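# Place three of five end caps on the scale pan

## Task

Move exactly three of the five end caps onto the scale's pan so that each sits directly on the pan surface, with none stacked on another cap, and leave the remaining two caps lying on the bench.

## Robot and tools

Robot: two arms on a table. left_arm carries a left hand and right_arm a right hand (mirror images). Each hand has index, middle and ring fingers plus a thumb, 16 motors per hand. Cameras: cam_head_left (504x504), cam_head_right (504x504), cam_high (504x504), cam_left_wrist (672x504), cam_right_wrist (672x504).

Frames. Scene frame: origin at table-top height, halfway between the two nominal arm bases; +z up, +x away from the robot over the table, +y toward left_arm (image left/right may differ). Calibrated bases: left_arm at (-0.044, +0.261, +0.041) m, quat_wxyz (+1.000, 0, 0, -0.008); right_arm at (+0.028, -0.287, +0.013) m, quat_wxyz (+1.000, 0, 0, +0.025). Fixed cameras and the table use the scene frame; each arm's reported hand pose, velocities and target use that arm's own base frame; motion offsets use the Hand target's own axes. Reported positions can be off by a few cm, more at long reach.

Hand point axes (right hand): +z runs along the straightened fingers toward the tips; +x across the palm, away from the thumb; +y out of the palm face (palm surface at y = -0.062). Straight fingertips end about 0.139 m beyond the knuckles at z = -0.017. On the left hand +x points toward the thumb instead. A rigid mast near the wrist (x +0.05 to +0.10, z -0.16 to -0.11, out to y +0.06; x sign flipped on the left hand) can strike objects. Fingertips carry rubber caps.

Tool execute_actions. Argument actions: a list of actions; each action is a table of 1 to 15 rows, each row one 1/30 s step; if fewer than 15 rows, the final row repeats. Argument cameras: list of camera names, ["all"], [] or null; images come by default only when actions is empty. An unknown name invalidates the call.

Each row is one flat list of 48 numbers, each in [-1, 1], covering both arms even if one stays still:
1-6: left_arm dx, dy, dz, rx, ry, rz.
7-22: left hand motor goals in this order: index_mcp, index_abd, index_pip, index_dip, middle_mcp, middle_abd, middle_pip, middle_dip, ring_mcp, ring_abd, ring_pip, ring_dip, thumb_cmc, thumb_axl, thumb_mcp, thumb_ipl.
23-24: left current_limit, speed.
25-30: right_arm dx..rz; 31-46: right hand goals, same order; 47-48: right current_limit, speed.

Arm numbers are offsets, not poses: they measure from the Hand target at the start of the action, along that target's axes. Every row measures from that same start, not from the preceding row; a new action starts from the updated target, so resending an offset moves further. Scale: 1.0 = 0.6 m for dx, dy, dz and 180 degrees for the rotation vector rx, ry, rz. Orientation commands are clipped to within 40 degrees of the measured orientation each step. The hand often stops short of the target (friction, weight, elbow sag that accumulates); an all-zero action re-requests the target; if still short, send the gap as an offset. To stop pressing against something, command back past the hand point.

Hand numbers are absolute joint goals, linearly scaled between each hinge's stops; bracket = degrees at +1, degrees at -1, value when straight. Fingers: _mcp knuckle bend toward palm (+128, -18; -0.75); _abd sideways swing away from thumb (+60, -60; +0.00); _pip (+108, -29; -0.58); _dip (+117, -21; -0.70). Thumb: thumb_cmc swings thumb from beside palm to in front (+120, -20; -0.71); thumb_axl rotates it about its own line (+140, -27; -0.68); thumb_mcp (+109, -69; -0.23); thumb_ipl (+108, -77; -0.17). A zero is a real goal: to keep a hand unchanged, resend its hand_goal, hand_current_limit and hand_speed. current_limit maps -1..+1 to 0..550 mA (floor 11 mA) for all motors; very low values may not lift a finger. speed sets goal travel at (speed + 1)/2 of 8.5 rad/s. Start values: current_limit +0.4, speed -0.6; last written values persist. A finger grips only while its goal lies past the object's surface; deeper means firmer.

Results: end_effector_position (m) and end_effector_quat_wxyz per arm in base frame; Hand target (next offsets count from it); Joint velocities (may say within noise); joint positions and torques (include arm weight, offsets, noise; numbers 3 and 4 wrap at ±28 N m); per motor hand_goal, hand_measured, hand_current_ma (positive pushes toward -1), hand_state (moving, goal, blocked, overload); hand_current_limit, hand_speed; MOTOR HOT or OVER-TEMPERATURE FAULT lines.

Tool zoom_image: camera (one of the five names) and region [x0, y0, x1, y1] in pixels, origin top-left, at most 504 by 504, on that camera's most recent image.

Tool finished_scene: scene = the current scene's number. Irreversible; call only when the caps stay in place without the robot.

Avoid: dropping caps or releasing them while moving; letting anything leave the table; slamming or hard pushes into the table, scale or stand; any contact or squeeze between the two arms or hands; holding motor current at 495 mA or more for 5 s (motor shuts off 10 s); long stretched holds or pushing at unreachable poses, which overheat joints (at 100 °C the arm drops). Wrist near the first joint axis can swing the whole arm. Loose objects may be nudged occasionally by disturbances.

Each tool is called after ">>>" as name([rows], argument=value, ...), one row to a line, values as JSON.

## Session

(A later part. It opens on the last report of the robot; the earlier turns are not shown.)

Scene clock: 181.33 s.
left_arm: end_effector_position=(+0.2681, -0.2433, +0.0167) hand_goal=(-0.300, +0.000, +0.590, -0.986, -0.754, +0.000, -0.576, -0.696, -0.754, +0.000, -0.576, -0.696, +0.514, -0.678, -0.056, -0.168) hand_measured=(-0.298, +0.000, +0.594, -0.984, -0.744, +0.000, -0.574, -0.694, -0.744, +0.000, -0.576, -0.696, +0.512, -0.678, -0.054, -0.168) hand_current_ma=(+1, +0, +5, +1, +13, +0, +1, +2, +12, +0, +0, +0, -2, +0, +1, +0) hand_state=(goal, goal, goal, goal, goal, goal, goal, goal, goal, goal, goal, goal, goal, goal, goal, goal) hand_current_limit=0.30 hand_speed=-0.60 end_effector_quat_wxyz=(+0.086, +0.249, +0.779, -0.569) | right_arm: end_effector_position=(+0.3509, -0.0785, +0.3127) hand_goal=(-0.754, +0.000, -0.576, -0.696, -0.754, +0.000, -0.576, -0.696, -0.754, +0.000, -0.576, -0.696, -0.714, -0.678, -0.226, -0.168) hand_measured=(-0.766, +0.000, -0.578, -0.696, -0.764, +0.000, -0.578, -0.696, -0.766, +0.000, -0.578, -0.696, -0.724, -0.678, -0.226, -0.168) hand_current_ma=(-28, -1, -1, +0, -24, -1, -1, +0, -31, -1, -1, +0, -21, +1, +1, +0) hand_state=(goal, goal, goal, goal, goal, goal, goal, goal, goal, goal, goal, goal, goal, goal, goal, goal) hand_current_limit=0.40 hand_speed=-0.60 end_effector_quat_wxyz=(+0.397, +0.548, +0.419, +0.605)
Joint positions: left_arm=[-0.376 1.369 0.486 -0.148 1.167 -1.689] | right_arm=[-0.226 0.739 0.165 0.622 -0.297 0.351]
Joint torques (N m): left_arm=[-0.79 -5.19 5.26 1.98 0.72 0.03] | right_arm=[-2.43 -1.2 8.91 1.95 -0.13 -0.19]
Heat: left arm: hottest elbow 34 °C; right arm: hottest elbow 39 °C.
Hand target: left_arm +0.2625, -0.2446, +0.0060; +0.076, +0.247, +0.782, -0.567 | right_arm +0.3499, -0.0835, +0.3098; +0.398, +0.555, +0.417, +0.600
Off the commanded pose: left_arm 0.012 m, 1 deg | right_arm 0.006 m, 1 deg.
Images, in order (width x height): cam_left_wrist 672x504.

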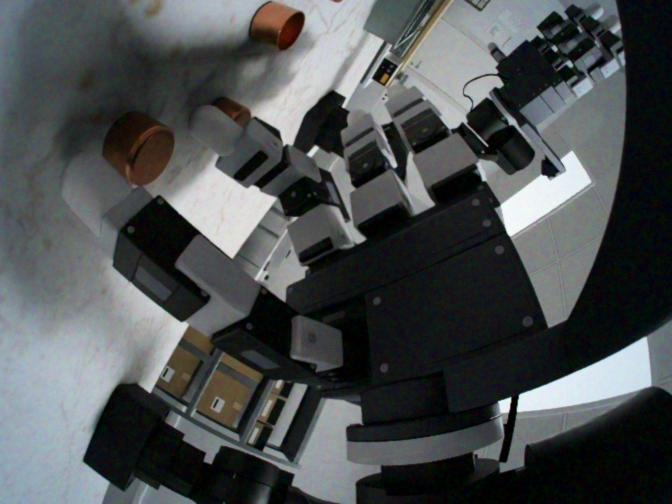

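>>> execute_actions([
  [[-0.0155,-0.0003,-0.0152,0,0,0,-0.3,0,0.591,-0.986,-0.754,0,-0.576,-0.696,-0.754,0,-0.576,-0.696,0.514,-0.678,-0.056,-0.168,0.3,-0.6,0,0,0,0,0,0,-0.754,0,-0.576,-0.696,-0.754,0,-0.576,-0.696,-0.754,0,-0.576,-0.696,-0.714,-0.678,-0.226,-0.168,0.4,-0.6]],
], cameras=["cam_left_wrist"])

>>> zoom_image(camera="cam_left_wrist", region=[0, 0, 322, 300])

Scene clock: 194.10 s.
left_arm: end_effector_position=(+0.2642, -0.2408, +0.0163) hand_goal=(-0.300, +0.000, +0.590, -0.986, -0.754, +0.000, -0.576, -0.696, -0.754, +0.000, -0.576, -0.696, +0.514, -0.678, -0.056, -0.168) hand_measured=(-0.300, +0.008, +0.596, -0.984, -0.744, +0.000, -0.574, -0.694, -0.744, +0.000, -0.576, -0.696, +0.512, -0.678, -0.054, -0.168) hand_current_ma=(+0, +9, +6, +1, +13, +0, +1, +2, +12, +0, +0, +0, -2, +0, +1, +0) hand_state=(goal, goal, goal, goal, goal, goal, goal, goal, goal, goal, goal, goal, goal, goal, goal, goal) hand_current_limit=0.30 hand_speed=-0.60 end_effector_quat_wxyz=(+0.078, +0.253, +0.777, -0.571) | right_arm: end_effector_position=(+0.3509, -0.0785, +0.3127) hand_goal=(-0.754, +0.000, -0.576, -0.696, -0.754, +0.000, -0.576, -0.696, -0.754, +0.000, -0.576, -0.696, -0.714, -0.678, -0.226, -0.168) hand_measured=(-0.766, +0.000, -0.578, -0.696, -0.764, +0.000, -0.578, -0.696, -0.766, +0.000, -0.578, -0.696, -0.724, -0.678, -0.226, -0.168) hand_current_ma=(-28, -1, -1, +0, -24, -1, -1, +0, -31, -1, -1, +0, -21, +1, +1, +0) hand_state=(goal, goal, goal, goal, goal, goal, goal, goal, goal, goal, goal, goal, goal, goal, goal, goal) hand_current_limit=0.40 hand_speed=-0.60 end_effector_quat_wxyz=(+0.397, +0.548, +0.419, +0.605)
Joint positions: left_arm=[-0.369 1.369 0.492 -0.206 1.18 -1.641] | right_arm=[-0.226 0.739 0.165 0.622 -0.297 0.351]
Joint torques (N m): left_arm=[1.03 -5.3 7.31 0.36 0.76 0.15] | right_arm=[-2.37 -1.26 8.91 1.95 -0.14 -0.18]
Heat: left arm: hottest elbow 33 °C; right arm: hottest elbow 39 °C.
Hand target: left_arm +0.2718, -0.2390, +0.0130; +0.075, +0.247, +0.782, -0.567 | right_arm +0.3499, -0.0835, +0.3098; +0.398, +0.555, +0.417, +0.600
Off the commanded pose: left_arm 0.009 m, 1 deg | right_arm 0.006 m, 1 deg.
Images, in order (width x height): cam_left_wrist 672x504.

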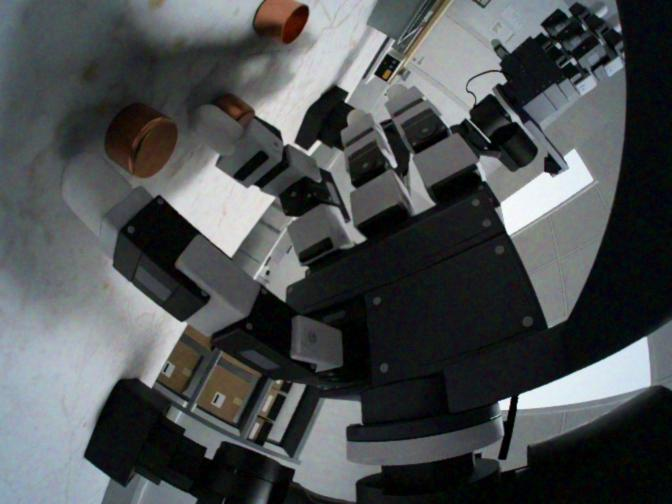

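Scaled by 1.565 from the camera's 672x504 image, which has a finer 960x720 frame.

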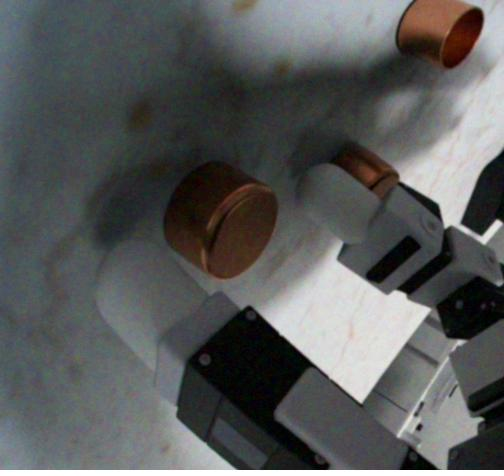

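>>> execute_actions([
  [[-0.0293,-0.0575,-0.0277,0,0,0,-0.3,0,0.591,-0.986,-0.754,0,-0.576,-0.696,-0.754,0,-0.576,-0.696,0.514,-0.678,-0.056,-0.168,0.3,-0.6,0,0,0,0,0,0,-0.754,0,-0.576,-0.696,-0.754,0,-0.576,-0.696,-0.754,0,-0.576,-0.696,-0.714,-0.678,-0.226,-0.168,0.4,-0.6]],
  [[0.0265,0.0565,0.0226,0,0,0,-0.3,0,0.591,-0.986,-0.754,0,-0.576,-0.696,-0.754,0,-0.576,-0.696,0.514,-0.678,-0.056,-0.168,0.3,-0.6,0,0,0,0,0,0,-0.754,0,-0.576,-0.696,-0.754,0,-0.576,-0.696,-0.754,0,-0.576,-0.696,-0.714,-0.678,-0.226,-0.168,0.4,-0.6]],
], cameras=["cam_left_wrist"])

>>> zoom_image(camera="cam_left_wrist", region=[0, 0, 322, 300])

Scene clock: 207.60 s.
left_arm: end_effector_position=(+0.2719, -0.2392, +0.0218) hand_goal=(-0.300, +0.000, +0.590, -0.986, -0.754, +0.000, -0.576, -0.696, -0.754, +0.000, -0.576, -0.696, +0.514, -0.678, -0.056, -0.168) hand_measured=(-0.300, +0.002, +0.592, -0.984, -0.744, +0.000, -0.574, -0.694, -0.744, +0.000, -0.576, -0.696, +0.512, -0.678, -0.054, -0.168) hand_current_ma=(+1, +1, +1, +1, +13, +0, +1, +2, +12, +0, +0, +0, -2, +0, +1, +0) hand_state=(goal, goal, goal, goal, goal, goal, goal, goal, goal, goal, goal, goal, goal, goal, goal, goal) hand_current_limit=0.30 hand_speed=-0.60 end_effector_quat_wxyz=(+0.075, +0.251, +0.781, -0.567) | right_arm: end_effector_position=(+0.3509, -0.0785, +0.3127) hand_goal=(-0.754, +0.000, -0.576, -0.696, -0.754, +0.000, -0.576, -0.696, -0.754, +0.000, -0.576, -0.696, -0.714, -0.678, -0.226, -0.168) hand_measured=(-0.766, +0.000, -0.578, -0.696, -0.764, +0.000, -0.578, -0.696, -0.766, +0.000, -0.578, -0.696, -0.724, -0.678, -0.226, -0.168) hand_current_ma=(-28, -1, -1, +0, -24, -1, -1, +0, -31, -1, -1, +0, -21, +1, +1, +0) hand_state=(goal, goal, goal, goal, goal, goal, goal, goal, goal, goal, goal, goal, goal, goal, goal, goal) hand_current_limit=0.40 hand_speed=-0.60 end_effector_quat_wxyz=(+0.397, +0.548, +0.419, +0.605)
Joint positions: left_arm=[-0.359 1.371 0.526 -0.275 1.177 -1.61] | right_arm=[-0.226 0.739 0.165 0.622 -0.297 0.351]
Joint torques (N m): left_arm=[0.85 -5.89 5.72 1.78 1.04 0.09] | right_arm=[-2.43 -1.26 8.92 1.94 -0.13 -0.18]
Heat: left arm: hottest elbow 33 °C; right arm: hottest elbow 39 °C.
Hand target: left_arm +0.2735, -0.2368, +0.0153; +0.076, +0.247, +0.782, -0.567 | right_arm +0.3499, -0.0835, +0.3098; +0.398, +0.555, +0.417, +0.600
Off the commanded pose: left_arm 0.007 m, 1 deg | right_arm 0.006 m, 1 deg.
Images, in order (width x height): cam_left_wrist 672x504.

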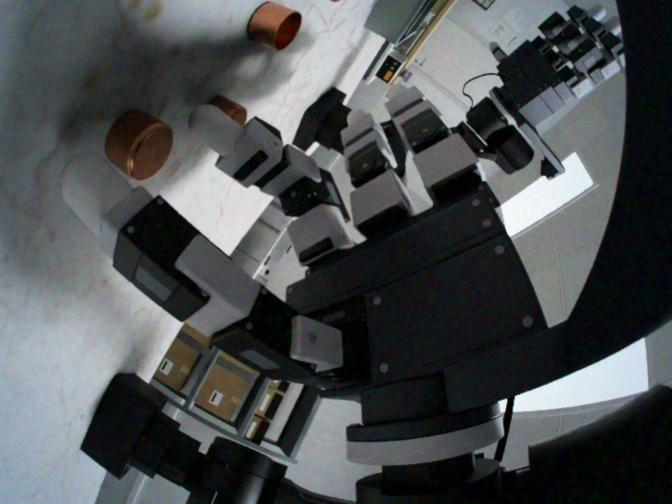

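Scaled by 1.565 from the camera's 672x504 image, which has a finer 960x720 frame.

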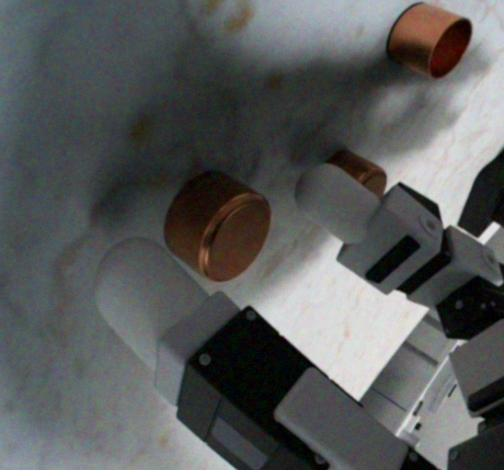

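>>> execute_actions([
  [[0.004,0.0092,-0.0055,0,0,0,-0.3,0,0.591,-0.986,-0.754,0,-0.576,-0.696,-0.754,0,-0.576,-0.696,0.514,-0.678,-0.056,-0.168,0.3,-0.6,0,0,0,0,0,0,-0.754,0,-0.576,-0.696,-0.754,0,-0.576,-0.696,-0.754,0,-0.576,-0.696,-0.714,-0.678,-0.226,-0.168,0.4,-0.6]],
  [[0,0,0,0,0,0,-0.22,0,0.591,-0.986,-0.754,0,-0.576,-0.696,-0.754,0,-0.576,-0.696,0.514,-0.678,0.05,-0.168,0.3,-0.8,0,0,0,0,0,0,-0.754,0,-0.576,-0.696,-0.754,0,-0.576,-0.696,-0.754,0,-0.576,-0.696,-0.714,-0.678,-0.226,-0.168,0.4,-0.6]],
  [[0,0,0,0,0,0,-0.05,0,0.591,-0.986,-0.754,0,-0.576,-0.696,-0.754,0,-0.576,-0.696,0.514,-0.678,0.15,-0.168,0.4,-0.8,0,0,0,0,0,0,-0.754,0,-0.576,-0.696,-0.754,0,-0.576,-0.696,-0.754,0,-0.576,-0.696,-0.714,-0.678,-0.226,-0.168,0.4,-0.6]],
], cameras=["cam_left_wrist"])

>>> zoom_image(camera="cam_left_wrist", region=[0, 0, 322, 300])

Scene clock: 214.13 s.
left_arm: end_effector_position=(+0.2765, -0.2360, +0.0190) hand_goal=(-0.050, +0.000, +0.590, -0.986, -0.754, +0.000, -0.576, -0.696, -0.754, +0.000, -0.576, -0.696, +0.514, -0.678, +0.150, -0.168) hand_measured=(-0.068, +0.002, +0.586, -0.988, -0.744, +0.000, -0.574, -0.694, -0.744, +0.000, -0.576, -0.696, +0.512, -0.678, +0.144, -0.170) hand_current_ma=(-29, +1, -5, -1, +13, +0, +1, +2, +12, +0, +0, +0, -2, +0, -7, -1) hand_state=(goal, goal, goal, goal, goal, goal, goal, goal, goal, goal, goal, goal, goal, goal, goal, goal) hand_current_limit=0.40 hand_speed=-0.80 end_effector_quat_wxyz=(+0.083, +0.256, +0.778, -0.567) | right_arm: end_effector_position=(+0.3509, -0.0785, +0.3127) hand_goal=(-0.754, +0.000, -0.576, -0.696, -0.754, +0.000, -0.576, -0.696, -0.754, +0.000, -0.576, -0.696, -0.714, -0.678, -0.226, -0.168) hand_measured=(-0.766, +0.000, -0.578, -0.696, -0.764, +0.000, -0.578, -0.696, -0.766, +0.000, -0.578, -0.696, -0.724, -0.678, -0.226, -0.168) hand_current_ma=(-28, -1, -1, +0, -24, -1, -1, +0, -31, -1, -1, +0, -21, +1, +1, +0) hand_state=(goal, goal, goal, goal, goal, goal, goal, goal, goal, goal, goal, goal, goal, goal, goal, goal) hand_current_limit=0.40 hand_speed=-0.60 end_effector_quat_wxyz=(+0.397, +0.548, +0.419, +0.605)
Joint positions: left_arm=[-0.344 1.384 0.526 -0.275 1.183 -1.576] | right_arm=[-0.226 0.739 0.165 0.622 -0.297 0.351]
Joint torques (N m): left_arm=[1.03 -5.77 5.68 0.83 1.11 0.13] | right_arm=[-2.43 -1.2 8.92 1.94 -0.13 -0.19]
Heat: left arm: hottest elbow 33 °C; right arm: hottest elbow 39 °C.
Hand target: left_arm +0.2747, -0.2317, +0.0107; +0.076, +0.247, +0.782, -0.567 | right_arm +0.3499, -0.0835, +0.3098; +0.398, +0.555, +0.417, +0.600
Off the commanded pose: left_arm 0.009 m, 1 deg | right_arm 0.006 m, 1 deg.
Images, in order (width x height): cam_left_wrist 672x504.

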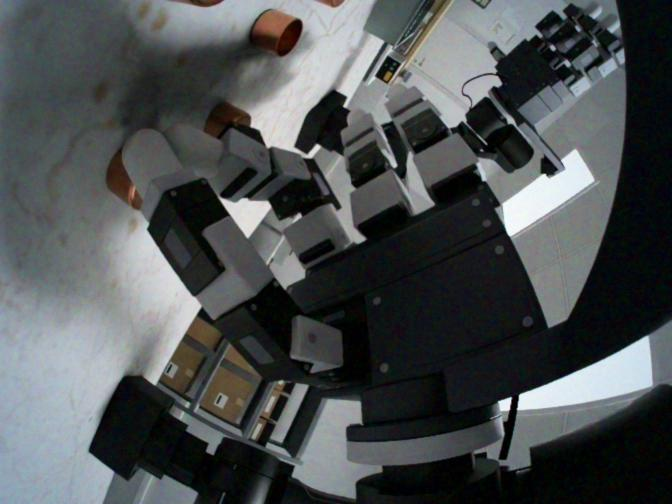

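Scaled by 1.565 from the camera's 672x504 image, which has a finer 960x720 frame.

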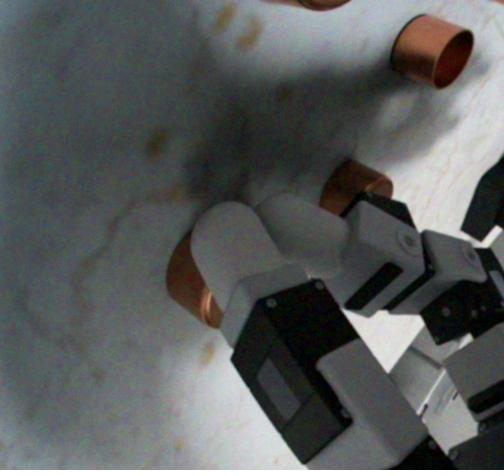

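>>> execute_actions([
  [[-0.0292,-0.0625,-0.0251,0,0,0,-0.05,0,0.591,-0.986,-0.754,0,-0.576,-0.696,-0.754,0,-0.576,-0.696,0.514,-0.678,0.15,-0.168,0.4,-0.8,0,0,0,0,0,0,-0.754,0,-0.576,-0.696,-0.754,0,-0.576,-0.696,-0.754,0,-0.576,-0.696,-0.714,-0.678,-0.226,-0.168,0.4,-0.6]],
  [[0.0,0.0,0.0,0,0,0,-0.36,0,0.591,-0.986,-0.754,0,-0.576,-0.696,-0.754,0,-0.576,-0.696,0.514,-0.678,-0.056,-0.168,0.3,-0.6,0,0,0,0,0,0,-0.754,0,-0.576,-0.696,-0.754,0,-0.576,-0.696,-0.754,0,-0.576,-0.696,-0.714,-0.678,-0.226,-0.168,0.4,-0.6]],
], cameras=["cam_left_wrist","cam_head_left"])

>>> zoom_image(camera="cam_left_wrist", region=[0, 0, 322, 300])

>>> zoom_image(camera="cam_head_left", region=[150, 270, 300, 360])

Scene clock: 229.53 s.
left_arm: end_effector_position=(+0.2558, -0.2286, +0.0395) hand_goal=(-0.360, +0.000, +0.590, -0.986, -0.754, +0.000, -0.576, -0.696, -0.754, +0.000, -0.576, -0.696, +0.514, -0.678, -0.056, -0.168) hand_measured=(-0.350, +0.002, +0.586, -0.988, -0.744, +0.000, -0.574, -0.694, -0.744, +0.000, -0.576, -0.696, +0.512, -0.678, -0.054, -0.170) hand_current_ma=(+12, +1, -5, -1, +13, +0, +1, +2, +12, +0, +0, +0, -2, +0, +3, -1) hand_state=(goal, goal, goal, goal, goal, goal, goal, goal, goal, goal, goal, goal, goal, goal, goal, goal) hand_current_limit=0.30 hand_speed=-0.60 end_effector_quat_wxyz=(+0.057, +0.239, +0.787, -0.566) | right_arm: end_effector_position=(+0.3509, -0.0785, +0.3127) hand_goal=(-0.754, +0.000, -0.576, -0.696, -0.754, +0.000, -0.576, -0.696, -0.754, +0.000, -0.576, -0.696, -0.714, -0.678, -0.226, -0.168) hand_measured=(-0.766, +0.000, -0.578, -0.696, -0.764, +0.000, -0.578, -0.696, -0.766, +0.000, -0.578, -0.696, -0.724, -0.678, -0.226, -0.168) hand_current_ma=(-28, -1, -1, +0, -24, -1, -1, +0, -31, -1, -1, +0, -21, +1, +1, +0) hand_state=(goal, goal, goal, goal, goal, goal, goal, goal, goal, goal, goal, goal, goal, goal, goal, goal) hand_current_limit=0.40 hand_speed=-0.60 end_effector_quat_wxyz=(+0.397, +0.548, +0.419, +0.605)
Joint positions: left_arm=[-0.344 1.289 0.533 -0.44 1.183 -1.578] | right_arm=[-0.226 0.739 0.165 0.622 -0.297 0.351]
Joint torques (N m): left_arm=[0.97 -7.47 9.18 0.43 1.11 0.12] | right_arm=[-2.43 -1.2 8.91 1.94 -0.13 -0.19]
Heat: left arm: hottest elbow 33 °C; right arm: hottest elbow 39 °C.
Hand target: left_arm +0.2745, -0.2318, +0.0548; +0.076, +0.247, +0.782, -0.567 | right_arm +0.3499, -0.0835, +0.3098; +0.398, +0.555, +0.417, +0.600
Off the commanded pose: left_arm 0.025 m, 2 deg | right_arm 0.006 m, 1 deg.
Images, in order (width x height): cam_head_left 504x504, cam_left_wrist 672x504.

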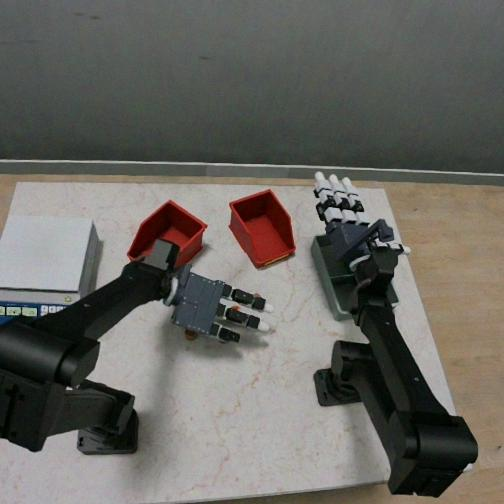

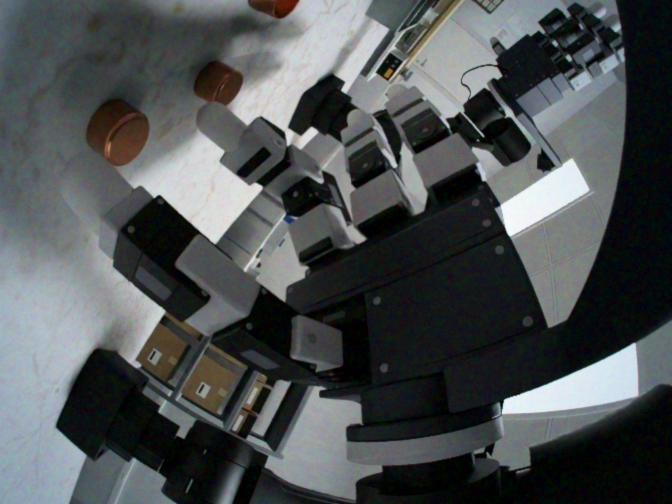

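Scaled by 1.565 from the camera's 672x504 image, which has a finer 960x720 frame.

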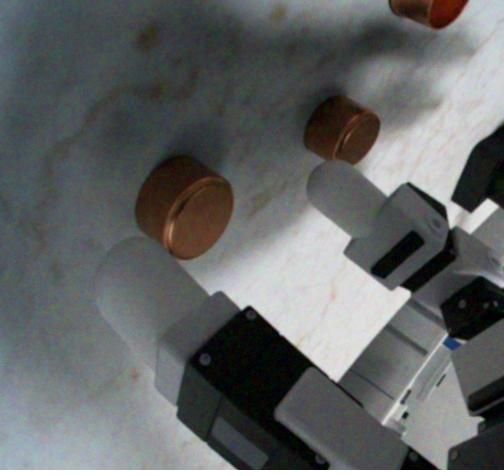

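Scaled by 3.360 from the camera's 504x504 image, which has a finer 720x720 frame.

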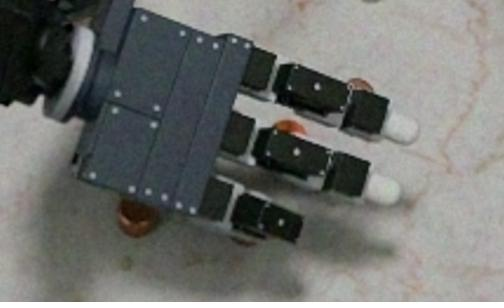

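>>> execute_actions([
  [[0.1215,0.0015,-0.0867,0,0,0,-0.36,0,0.591,-0.986,-0.754,0,-0.576,-0.696,-0.754,0,-0.576,-0.696,0.514,-0.678,-0.056,-0.168,0.3,-0.6,0,0,0,0,0,0,-0.754,0,-0.576,-0.696,-0.754,0,-0.576,-0.696,-0.754,0,-0.576,-0.696,-0.714,-0.678,-0.226,-0.168,0.4,-0.6]],
  [[0.0232,0.0497,0.02,0,0,0,-0.36,0,0.591,-0.986,-0.754,0,-0.576,-0.696,-0.754,0,-0.576,-0.696,0.514,-0.678,-0.056,-0.168,0.3,-0.6,0,0,0,0,0,0,-0.754,0,-0.576,-0.696,-0.754,0,-0.576,-0.696,-0.754,0,-0.576,-0.696,-0.714,-0.678,-0.226,-0.168,0.4,-0.6]],
])

Scene clock: 242.47 s.
left_arm: end_effector_position=(+0.2066, -0.1635, +0.0073) hand_goal=(-0.360, +0.000, +0.590, -0.986, -0.754, +0.000, -0.576, -0.696, -0.754, +0.000, -0.576, -0.696, +0.514, -0.678, -0.056, -0.168) hand_measured=(-0.352, +0.004, +0.612, -0.978, -0.744, +0.000, -0.574, -0.694, -0.744, +0.000, -0.576, -0.696, +0.512, -0.678, -0.054, -0.170) hand_current_ma=(+10, +2, +35, +8, +13, +0, +1, +2, +13, +0, +0, +0, -1, +0, +2, -1) hand_state=(goal, goal, blocked, goal, goal, goal, goal, goal, goal, goal, goal, goal, goal, goal, goal, goal) hand_current_limit=0.30 hand_speed=-0.60 end_effector_quat_wxyz=(+0.069, +0.242, +0.782, -0.570) | right_arm: end_effector_position=(+0.3509, -0.0785, +0.3127) hand_goal=(-0.754, +0.000, -0.576, -0.696, -0.754, +0.000, -0.576, -0.696, -0.754, +0.000, -0.576, -0.696, -0.714, -0.678, -0.226, -0.168) hand_measured=(-0.766, +0.000, -0.578, -0.696, -0.764, +0.000, -0.578, -0.696, -0.766, +0.000, -0.578, -0.696, -0.724, -0.678, -0.226, -0.168) hand_current_ma=(-28, -1, -1, +0, -24, -1, -1, +0, -31, -1, -1, +0, -21, +1, +1, +0) hand_state=(goal, goal, goal, goal, goal, goal, goal, goal, goal, goal, goal, goal, goal, goal, goal, goal) hand_current_limit=0.40 hand_speed=-0.60 end_effector_quat_wxyz=(+0.397, +0.548, +0.419, +0.605)
Joint positions: left_arm=[-0.133 1.289 0.42 -0.831 1.22 -1.012] | right_arm=[-0.226 0.739 0.165 0.622 -0.297 0.351]
Joint torques (N m): left_arm=[1.14 -2.67 7.06 -0.13 0.86 0.29] | right_arm=[-2.43 -1.2 8.91 1.95 -0.13 -0.18]
Heat: left arm: hottest elbow 33 °C; right arm: hottest elbow 40 °C.
Hand target: left_arm +0.2202, -0.1615, +0.0078; +0.076, +0.247, +0.782, -0.567 | right_arm +0.3499, -0.0835, +0.3098; +0.398, +0.555, +0.417, +0.600
Off the commanded pose: left_arm 0.014 m, 1 deg | right_arm 0.006 m, 1 deg.

>>> execute_actions([
  [[-0.0279,-0.0596,-0.0239,0,0,0,-0.411,0,0.591,-0.986,-0.754,0,-0.576,-0.696,-0.754,0,-0.576,-0.696,0.514,-0.678,-0.056,-0.168,0.3,-0.6,0,0,0,0,0,0,-0.754,0,-0.576,-0.696,-0.754,0,-0.576,-0.696,-0.754,0,-0.576,-0.696,-0.714,-0.678,-0.226,-0.168,0.4,-0.6]],
  [[-0.0795,-0.001,0.0946,0,0,0,-0.411,0,0.591,-0.986,-0.754,0,-0.576,-0.696,-0.754,0,-0.576,-0.696,0.514,-0.678,-0.056,-0.168,0.3,-0.6,0,0,0,0,0,0,-0.754,0,-0.576,-0.696,-0.754,0,-0.576,-0.696,-0.754,0,-0.576,-0.696,-0.714,-0.678,-0.226,-0.168,0.4,-0.6]],
  [[0.0212,0.0454,0.0182,0,0,0,-0.411,0,0.591,-0.986,-0.754,0,-0.576,-0.696,-0.754,0,-0.576,-0.696,0.514,-0.678,-0.056,-0.168,0.3,-0.6,0,0,0,0,0,0,-0.754,0,-0.576,-0.696,-0.754,0,-0.576,-0.696,-0.754,0,-0.576,-0.696,-0.714,-0.678,-0.226,-0.168,0.4,-0.6]],
], cameras=["cam_left_wrist","cam_head_right"])

>>> zoom_image(camera="cam_left_wrist", region=[0, 0, 322, 300])

>>> zoom_image(camera="cam_head_right", region=[120, 200, 280, 360])

Scene clock: 266.83 s.
left_arm: end_effector_position=(+0.2555, -0.2263, +0.0234) hand_goal=(-0.412, +0.000, +0.590, -0.986, -0.754, +0.000, -0.576, -0.696, -0.754, +0.000, -0.576, -0.696, +0.514, -0.678, -0.056, -0.168) hand_measured=(-0.402, +0.002, +0.592, -0.984, -0.744, +0.000, -0.574, -0.694, -0.744, +0.000, -0.576, -0.696, +0.512, -0.678, -0.054, -0.170) hand_current_ma=(+13, +1, +1, +2, +13, +0, +1, +2, +13, +0, +0, +0, -2, +0, +1, -1) hand_state=(goal, goal, goal, goal, goal, goal, goal, goal, goal, goal, goal, goal, goal, goal, goal, goal) hand_current_limit=0.30 hand_speed=-0.60 end_effector_quat_wxyz=(+0.080, +0.249, +0.780, -0.569) | right_arm: end_effector_position=(+0.3509, -0.0785, +0.3127) hand_goal=(-0.754, +0.000, -0.576, -0.696, -0.754, +0.000, -0.576, -0.696, -0.754, +0.000, -0.576, -0.696, -0.714, -0.678, -0.226, -0.168) hand_measured=(-0.766, +0.000, -0.578, -0.696, -0.764, +0.000, -0.578, -0.696, -0.766, +0.000, -0.578, -0.696, -0.724, -0.678, -0.226, -0.168) hand_current_ma=(-28, -1, -1, +0, -24, -1, -1, +0, -31, -1, -1, +0, -21, +1, +1, +0) hand_state=(goal, goal, goal, goal, goal, goal, goal, goal, goal, goal, goal, goal, goal, goal, goal, goal) hand_current_limit=0.40 hand_speed=-0.60 end_effector_quat_wxyz=(+0.397, +0.548, +0.419, +0.605)
Joint positions: left_arm=[-0.335 1.311 0.478 -0.312 1.188 -1.576] | right_arm=[-0.226 0.739 0.165 0.622 -0.297 0.351]
Joint torques (N m): left_arm=[-0.79 -5.42 5.67 1.76 0.85 -0.02] | right_arm=[-2.43 -1.2 8.92 1.94 -0.13 -0.18]
Heat: left arm: hottest elbow 33 °C; right arm: hottest elbow 40 °C.
Hand target: left_arm +0.2521, -0.2286, +0.0178; +0.076, +0.247, +0.782, -0.567 | right_arm +0.3499, -0.0835, +0.3098; +0.398, +0.555, +0.417, +0.600
Off the commanded pose: left_arm 0.007 m, 1 deg | right_arm 0.006 m, 1 deg.
Images, in order (width x height): cam_head_right 504x504, cam_left_wrist 672x504.

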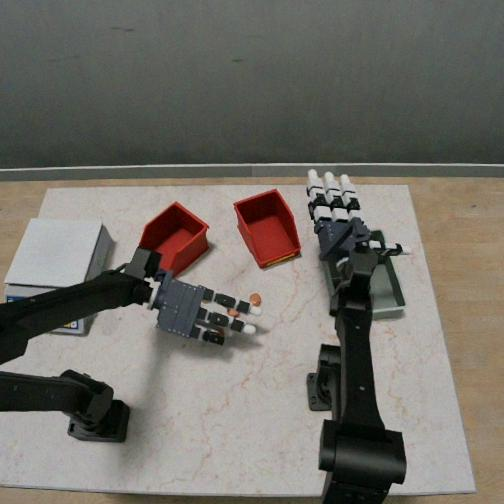

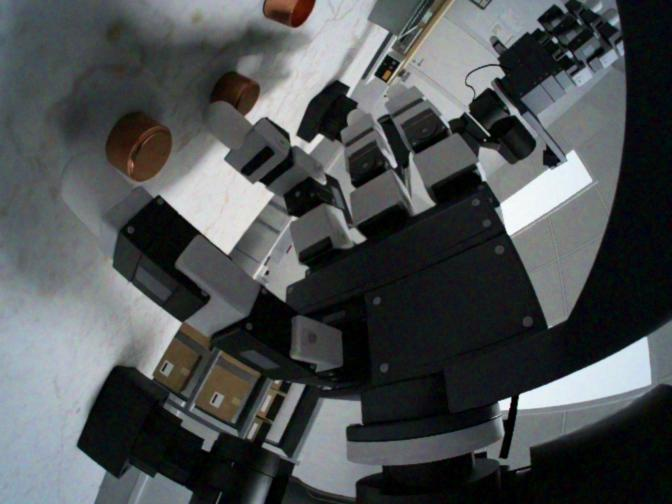

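Scaled by 1.565 from the camera's 672x504 image, which has a finer 960x720 frame.

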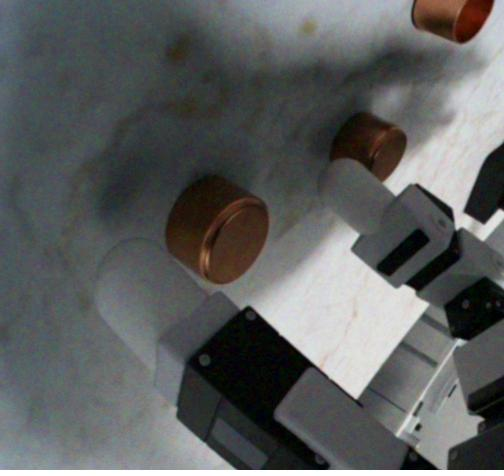

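Scaled by 3.150 from the camera's 504x504 image, which has a finer 720x720 frame.

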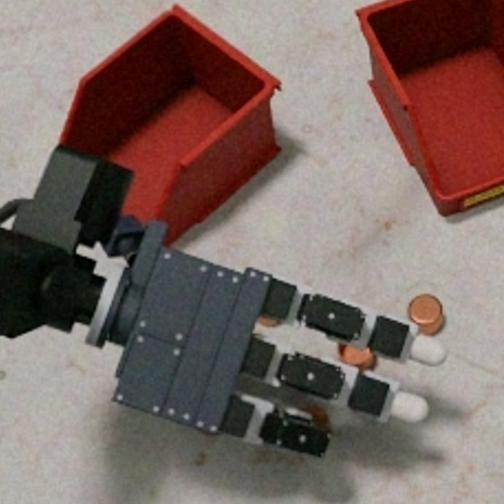

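>>> execute_actions([
  [[0.0177,0.015,0.0077,0,0,0,-0.411,0,0.591,-0.986,-0.754,0,-0.576,-0.696,-0.754,0,-0.576,-0.696,0.514,-0.678,-0.056,-0.168,0.3,-0.6,0,0,0,0,0,0,-0.754,0,-0.576,-0.696,-0.754,0,-0.576,-0.696,-0.754,0,-0.576,-0.696,-0.714,-0.678,-0.226,-0.168,0.4,-0.6]],
], cameras=["cam_left_wrist"])

>>> zoom_image(camera="cam_left_wrist", region=[0, 0, 322, 300])

Scene clock: 276.37 s.
left_arm: end_effector_position=(+0.2508, -0.2257, +0.0118) hand_goal=(-0.412, +0.000, +0.590, -0.986, -0.754, +0.000, -0.576, -0.696, -0.754, +0.000, -0.576, -0.696, +0.514, -0.678, -0.056, -0.168) hand_measured=(-0.402, +0.000, +0.592, -0.984, -0.744, +0.000, -0.574, -0.694, -0.744, +0.000, -0.576, -0.696, +0.512, -0.678, -0.054, -0.170) hand_current_ma=(+12, +0, +1, +2, +13, +0, +1, +2, +13, +0, +0, +0, -2, +0, +1, -1) hand_state=(goal, goal, goal, goal, goal, goal, goal, goal, goal, goal, goal, goal, goal, goal, goal, goal) hand_current_limit=0.30 hand_speed=-0.60 end_effector_quat_wxyz=(+0.085, +0.250, +0.780, -0.568) | right_arm: end_effector_position=(+0.3509, -0.0785, +0.3127) hand_goal=(-0.754, +0.000, -0.576, -0.696, -0.754, +0.000, -0.576, -0.696, -0.754, +0.000, -0.576, -0.696, -0.714, -0.678, -0.226, -0.168) hand_measured=(-0.766, +0.000, -0.578, -0.696, -0.764, +0.000, -0.578, -0.696, -0.766, +0.000, -0.578, -0.696, -0.724, -0.678, -0.226, -0.168) hand_current_ma=(-28, -1, -1, +0, -24, -1, -1, +0, -31, -1, -1, +0, -21, +1, +1, +0) hand_state=(goal, goal, goal, goal, goal, goal, goal, goal, goal, goal, goal, goal, goal, goal, goal, goal) hand_current_limit=0.40 hand_speed=-0.60 end_effector_quat_wxyz=(+0.397, +0.548, +0.419, +0.605)
Joint positions: left_arm=[-0.34 1.329 0.442 -0.228 1.182 -1.6] | right_arm=[-0.226 0.739 0.165 0.622 -0.297 0.351]
Joint torques (N m): left_arm=[-0.79 -4.54 5.41 1.74 0.84 -0.07] | right_arm=[-2.43 -1.2 8.91 1.96 -0.13 -0.18]
Heat: left arm: hottest elbow 33 °C; right arm: hottest elbow 40 °C.
Hand target: left_arm +0.2465, -0.2276, +0.0044; +0.076, +0.247, +0.782, -0.567 | right_arm +0.3499, -0.0835, +0.3098; +0.398, +0.555, +0.417, +0.600
Off the commanded pose: left_arm 0.009 m, 1 deg | right_arm 0.006 m, 1 deg.
Images, in order (width x height): cam_left_wrist 672x504.

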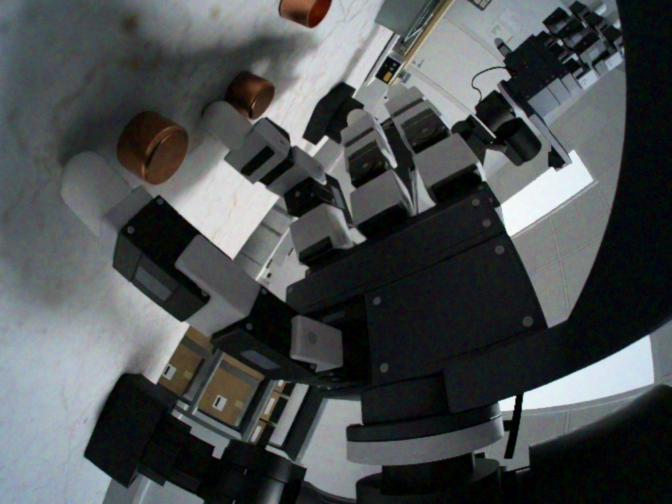

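Scaled by 1.565 from the camera's 672x504 image, which has a finer 960x720 frame.

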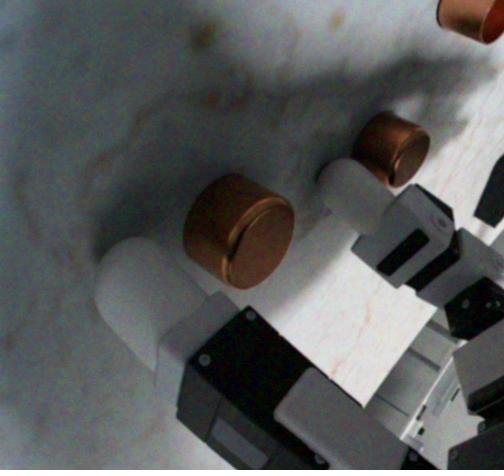

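>>> execute_actions([
  [[0.0073,0,0.0015,0,0,0,-0.411,0,0.591,-0.986,-0.754,0,-0.576,-0.696,-0.754,0,-0.576,-0.696,0.514,-0.678,-0.056,-0.168,0.3,-0.6,0,0,0,0,0,0,-0.754,0,-0.576,-0.696,-0.754,0,-0.576,-0.696,-0.754,0,-0.576,-0.696,-0.714,-0.678,-0.226,-0.168,0.4,-0.6]],
  [[0,0,0,0,0,0,-0.22,0,0.591,-0.986,-0.754,0,-0.576,-0.696,-0.754,0,-0.576,-0.696,0.514,-0.678,0.05,-0.168,0.3,-0.8,0,0,0,0,0,0,-0.754,0,-0.576,-0.696,-0.754,0,-0.576,-0.696,-0.754,0,-0.576,-0.696,-0.714,-0.678,-0.226,-0.168,0.4,-0.6]],
  [[0,0,0,0,0,0,-0.05,0,0.591,-0.986,-0.754,0,-0.576,-0.696,-0.754,0,-0.576,-0.696,0.514,-0.678,0.15,-0.168,0.4,-0.8,0,0,0,0,0,0,-0.754,0,-0.576,-0.696,-0.754,0,-0.576,-0.696,-0.754,0,-0.576,-0.696,-0.714,-0.678,-0.226,-0.168,0.4,-0.6]],
], cameras=["cam_left_wrist"])

>>> zoom_image(camera="cam_left_wrist", region=[0, 0, 322, 300])

Scene clock: 284.00 s.
left_arm: end_effector_position=(+0.2465, -0.2266, +0.0092) hand_goal=(-0.050, +0.000, +0.590, -0.986, -0.754, +0.000, -0.576, -0.696, -0.754, +0.000, -0.576, -0.696, +0.514, -0.678, +0.150, -0.168) hand_measured=(-0.184, +0.002, +0.570, -0.998, -0.744, +0.000, -0.574, -0.694, -0.744, +0.000, -0.576, -0.696, +0.512, -0.678, +0.072, -0.188) hand_current_ma=(-385, +2, -32, -16, +13, +0, +1, +2, +13, +0, +0, +0, -2, +0, -312, -48) hand_state=(blocked, goal, goal, goal, goal, goal, goal, goal, goal, goal, goal, goal, goal, goal, blocked, goal) hand_current_limit=0.40 hand_speed=-0.80 end_effector_quat_wxyz=(+0.083, +0.250, +0.779, -0.569) | right_arm: end_effector_position=(+0.3509, -0.0785, +0.3127) hand_goal=(-0.754, +0.000, -0.576, -0.696, -0.754, +0.000, -0.576, -0.696, -0.754, +0.000, -0.576, -0.696, -0.714, -0.678, -0.226, -0.168) hand_measured=(-0.766, +0.000, -0.578, -0.696, -0.764, +0.000, -0.578, -0.696, -0.766, +0.000, -0.578, -0.696, -0.724, -0.678, -0.226, -0.168) hand_current_ma=(-28, -1, -1, +0, -24, -1, -1, +0, -31, -1, -1, +0, -21, +1, +1, +0) hand_state=(goal, goal, goal, goal, goal, goal, goal, goal, goal, goal, goal, goal, goal, goal, goal, goal) hand_current_limit=0.40 hand_speed=-0.60 end_effector_quat_wxyz=(+0.397, +0.548, +0.419, +0.605)
Joint positions: left_arm=[-0.347 1.329 0.429 -0.206 1.182 -1.611] | right_arm=[-0.226 0.739 0.165 0.622 -0.297 0.351]
Joint torques (N m): left_arm=[-0.5 -4.89 5.27 1.72 0.79 -0.03] | right_arm=[-2.43 -1.2 8.92 1.94 -0.13 -0.18]
Heat: left arm: hottest elbow 32 °C; right arm: hottest elbow 40 °C.
Hand target: left_arm +0.2426, -0.2271, +0.0024; +0.076, +0.247, +0.782, -0.567 | right_arm +0.3499, -0.0835, +0.3098; +0.398, +0.555, +0.417, +0.600
Off the commanded pose: left_arm 0.008 m, 1 deg | right_arm 0.006 m, 1 deg.
Images, in order (width x height): cam_left_wrist 672x504.

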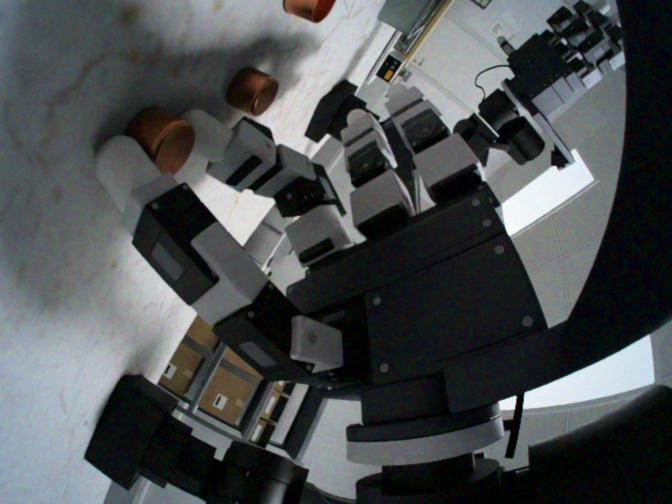

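Scaled by 1.565 from the camera's 672x504 image, which has a finer 960x720 frame.

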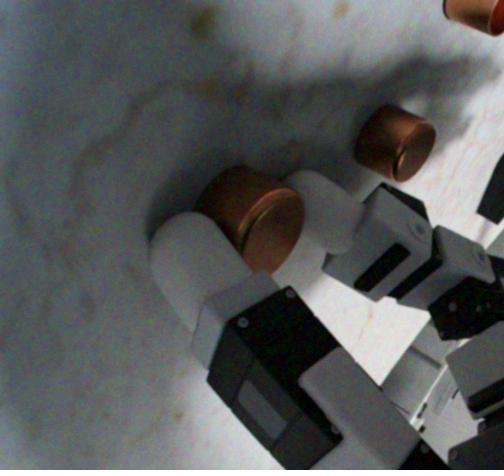

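>>> execute_actions([
  [[-0.0133,-0.0284,-0.0114,0,0,0,-0.05,0,0.591,-0.986,-0.754,0,-0.576,-0.696,-0.754,0,-0.576,-0.696,0.514,-0.678,0.15,-0.168,0.4,-0.8,0,0,0,0,0,0,-0.754,0,-0.576,-0.696,-0.754,0,-0.576,-0.696,-0.754,0,-0.576,-0.696,-0.714,-0.678,-0.226,-0.168,0.4,-0.6]],
  [[-0.0199,-0.0426,-0.0171,0,0,0,-0.05,0,0.591,-0.986,-0.754,0,-0.576,-0.696,-0.754,0,-0.576,-0.696,0.514,-0.678,0.15,-0.168,0.4,-0.8,0,0,0,0,0,0,-0.754,0,-0.576,-0.696,-0.754,0,-0.576,-0.696,-0.754,0,-0.576,-0.696,-0.714,-0.678,-0.226,-0.168,0.4,-0.6]],
], cameras=["cam_left_wrist","cam_head_left","cam_head_right"])

>>> zoom_image(camera="cam_head_left", region=[0, 190, 160, 350])

Scene clock: 290.13 s.
left_arm: end_effector_position=(+0.2282, -0.2202, +0.0372) hand_goal=(-0.050, +0.000, +0.590, -0.986, -0.754, +0.000, -0.576, -0.696, -0.754, +0.000, -0.576, -0.696, +0.514, -0.678, +0.150, -0.168) hand_measured=(-0.174, +0.002, +0.556, -0.998, -0.744, +0.000, -0.574, -0.694, -0.744, +0.000, -0.576, -0.696, +0.512, -0.678, +0.072, -0.188) hand_current_ma=(-385, +1, -70, -18, +13, +0, +1, +2, +13, +0, +0, +0, -1, +0, -312, -51) hand_state=(blocked, goal, blocked, goal, goal, goal, goal, goal, goal, goal, goal, goal, goal, goal, blocked, blocked) hand_current_limit=0.40 hand_speed=-0.80 end_effector_quat_wxyz=(+0.062, +0.234, +0.787, -0.567) | right_arm: end_effector_position=(+0.3509, -0.0785, +0.3127) hand_goal=(-0.754, +0.000, -0.576, -0.696, -0.754, +0.000, -0.576, -0.696, -0.754, +0.000, -0.576, -0.696, -0.714, -0.678, -0.226, -0.168) hand_measured=(-0.766, +0.000, -0.578, -0.696, -0.764, +0.000, -0.578, -0.696, -0.766, +0.000, -0.578, -0.696, -0.724, -0.678, -0.226, -0.168) hand_current_ma=(-28, -1, -1, +0, -24, -1, -1, +0, -31, -1, -1, +0, -21, +1, +1, +0) hand_state=(goal, goal, goal, goal, goal, goal, goal, goal, goal, goal, goal, goal, goal, goal, goal, goal) hand_current_limit=0.40 hand_speed=-0.60 end_effector_quat_wxyz=(+0.397, +0.548, +0.419, +0.605)
Joint positions: left_arm=[-0.349 1.195 0.443 -0.393 1.177 -1.63] | right_arm=[-0.226 0.739 0.165 0.622 -0.297 0.351]
Joint torques (N m): left_arm=[-0.44 -6.01 9.24 0.54 0.94 0.08] | right_arm=[-2.43 -1.14 8.92 1.94 -0.13 -0.18]
Heat: left arm: hottest elbow 32 °C; right arm: hottest elbow 40 °C.
Hand target: left_arm +0.2424, -0.2272, +0.0523; +0.076, +0.247, +0.782, -0.567 | right_arm +0.3499, -0.0835, +0.3098; +0.398, +0.555, +0.417, +0.600
Off the commanded pose: left_arm 0.022 m, 2 deg | right_arm 0.006 m, 1 deg.
Images, in order (width x height): cam_head_left 504x504, cam_head_right 504x504, cam_left_wrist 672x504.

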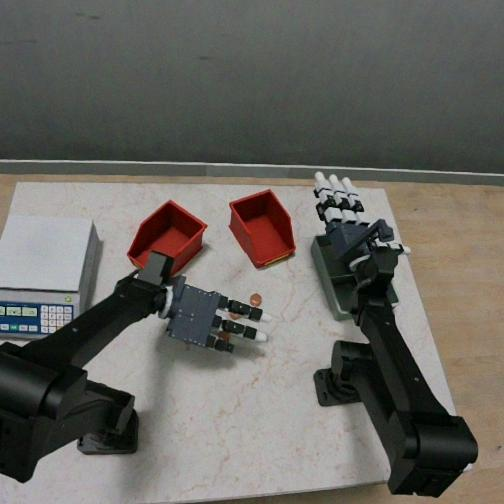

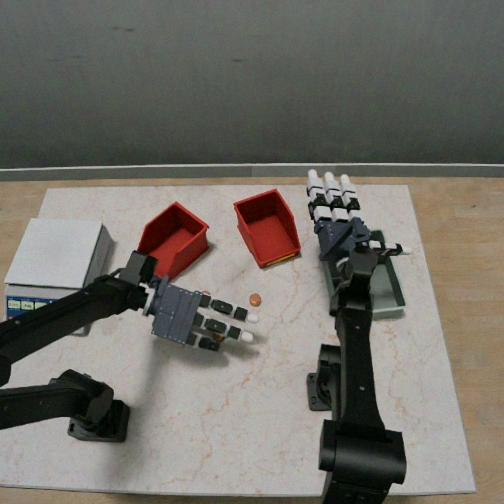

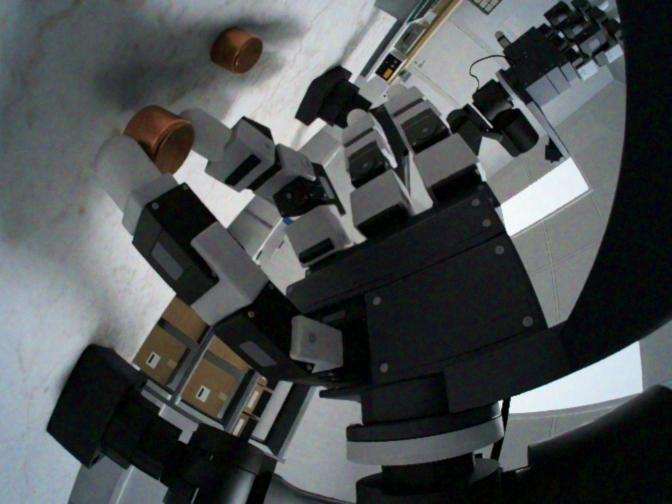

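Scaled by 3.150 from the camera's 504x504 image, which has a finer 720x720 frame.

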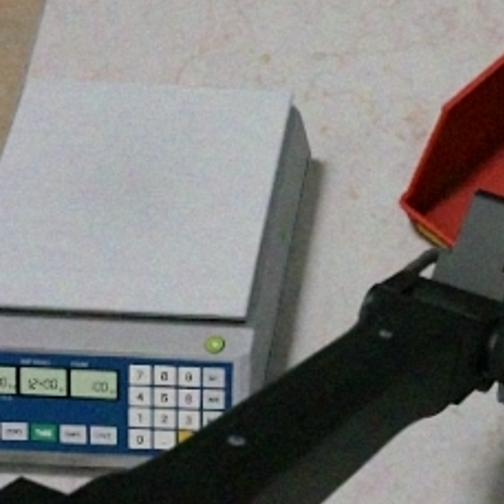

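>>> execute_actions([
  [[-0.0623,-0.1335,-0.0536,0,0,0,-0.05,0,0.591,-0.986,-0.754,0,-0.576,-0.696,-0.754,0,-0.576,-0.696,0.514,-0.678,0.15,-0.168,0.4,-0.8,0,0,0,0,0,0,-0.754,0,-0.576,-0.696,-0.754,0,-0.576,-0.696,-0.754,0,-0.576,-0.696,-0.714,-0.678,-0.226,-0.168,0.4,-0.6]],
  [[-0.0623,-0.1335,-0.0536,0,0,0,-0.05,0,0.591,-0.986,-0.754,0,-0.576,-0.696,-0.754,0,-0.576,-0.696,0.514,-0.678,0.15,-0.168,0.4,-0.8,0,0,0,0,0,0,-0.754,0,-0.576,-0.696,-0.754,0,-0.576,-0.696,-0.754,0,-0.576,-0.696,-0.714,-0.678,-0.226,-0.168,0.4,-0.6]],
  [[-0.0373,0.056,-0.0957,-0.0265,-0.0568,-0.0228,-0.05,0,0.591,-0.986,-0.754,0,-0.576,-0.696,-0.754,0,-0.576,-0.696,0.514,-0.678,0.15,-0.168,0.4,-0.8,0,0,0,0,0,0,-0.754,0,-0.576,-0.696,-0.754,0,-0.576,-0.696,-0.754,0,-0.576,-0.696,-0.714,-0.678,-0.226,-0.168,0.4,-0.6]],
  [[-0.048,0.0595,-0.0918,-0.0265,-0.0568,-0.0228,-0.05,0,0.591,-0.986,-0.754,0,-0.576,-0.696,-0.754,0,-0.576,-0.696,0.514,-0.678,0.15,-0.168,0.4,-0.8,0,0,0,0,0,0,-0.754,0,-0.576,-0.696,-0.754,0,-0.576,-0.696,-0.754,0,-0.576,-0.696,-0.714,-0.678,-0.226,-0.168,0.4,-0.6]],
  [[-0.0793,0.0712,-0.0845,-0.0265,-0.0568,-0.0228,-0.05,0,0.591,-0.986,-0.754,0,-0.576,-0.696,-0.754,0,-0.576,-0.696,0.514,-0.678,0.15,-0.168,0.4,-0.8,0,0,0,0,0,0,-0.754,0,-0.576,-0.696,-0.754,0,-0.576,-0.696,-0.754,0,-0.576,-0.696,-0.714,-0.678,-0.226,-0.168,0.4,-0.6]],
], cameras=["cam_left_wrist","cam_head_left"])

Scene clock: 316.07 s.
left_arm: end_effector_position=(+0.3543, -0.0492, +0.2230) hand_goal=(-0.050, +0.000, +0.590, -0.986, -0.754, +0.000, -0.576, -0.696, -0.754, +0.000, -0.576, -0.696, +0.514, -0.678, +0.150, -0.168) hand_measured=(-0.172, +0.000, +0.554, -0.998, -0.744, +0.000, -0.574, -0.694, -0.744, +0.000, -0.576, -0.696, +0.512, -0.678, +0.072, -0.190) hand_current_ma=(-385, +0, -74, -18, +13, +0, +1, +2, +13, +0, +0, +0, -1, +0, -312, -54) hand_state=(blocked, goal, blocked, goal, goal, goal, goal, goal, goal, goal, goal, goal, goal, goal, blocked, blocked) hand_current_limit=0.40 hand_speed=-0.80 end_effector_quat_wxyz=(+0.231, -0.016, +0.822, -0.520) | right_arm: end_effector_position=(+0.3509, -0.0785, +0.3127) hand_goal=(-0.754, +0.000, -0.576, -0.696, -0.754, +0.000, -0.576, -0.696, -0.754, +0.000, -0.576, -0.696, -0.714, -0.678, -0.226, -0.168) hand_measured=(-0.766, +0.000, -0.578, -0.696, -0.764, +0.000, -0.578, -0.696, -0.766, +0.000, -0.578, -0.696, -0.724, -0.678, -0.226, -0.168) hand_current_ma=(-28, -1, -1, +0, -24, -1, -1, +0, -31, -1, -1, +0, -21, +1, +1, +0) hand_state=(goal, goal, goal, goal, goal, goal, goal, goal, goal, goal, goal, goal, goal, goal, goal, goal) hand_current_limit=0.40 hand_speed=-0.60 end_effector_quat_wxyz=(+0.397, +0.548, +0.419, +0.605)
Joint positions: left_arm=[0.224 1.018 0.865 -0.903 1.154 -1.725] | right_arm=[-0.226 0.739 0.165 0.622 -0.297 0.351]
Joint torques (N m): left_arm=[-0.09 -4.07 12.16 1.94 0.94 -0.04] | right_arm=[-2.37 -1.2 8.91 1.94 -0.13 -0.18]
Heat: left arm: hottest elbow 35 °C; right arm: hottest elbow 40 °C.
Hand target: left_arm +0.3718, -0.0463, +0.2409; +0.248, -0.006, +0.820, -0.516 | right_arm +0.3499, -0.0835, +0.3098; +0.398, +0.555, +0.417, +0.600
Off the commanded pose: left_arm 0.025 m, 2 deg | right_arm 0.006 m, 1 deg.
Images, in order (width x height): cam_head_left 504x504, cam_left_wrist 672x504.

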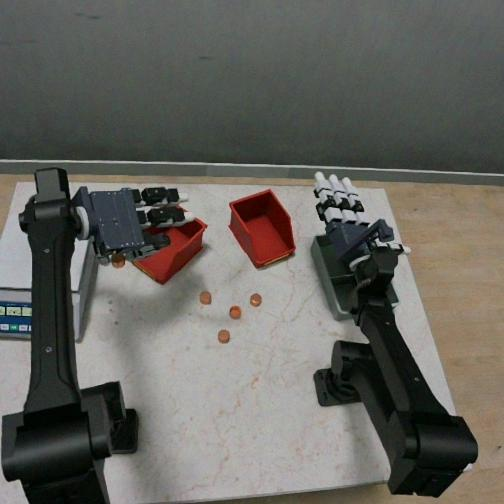

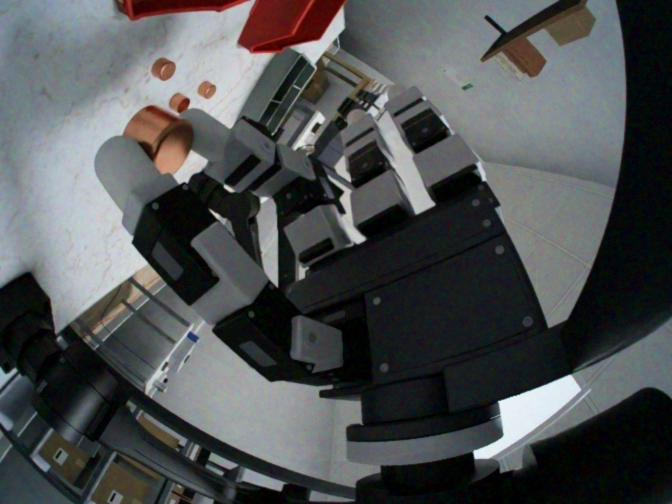

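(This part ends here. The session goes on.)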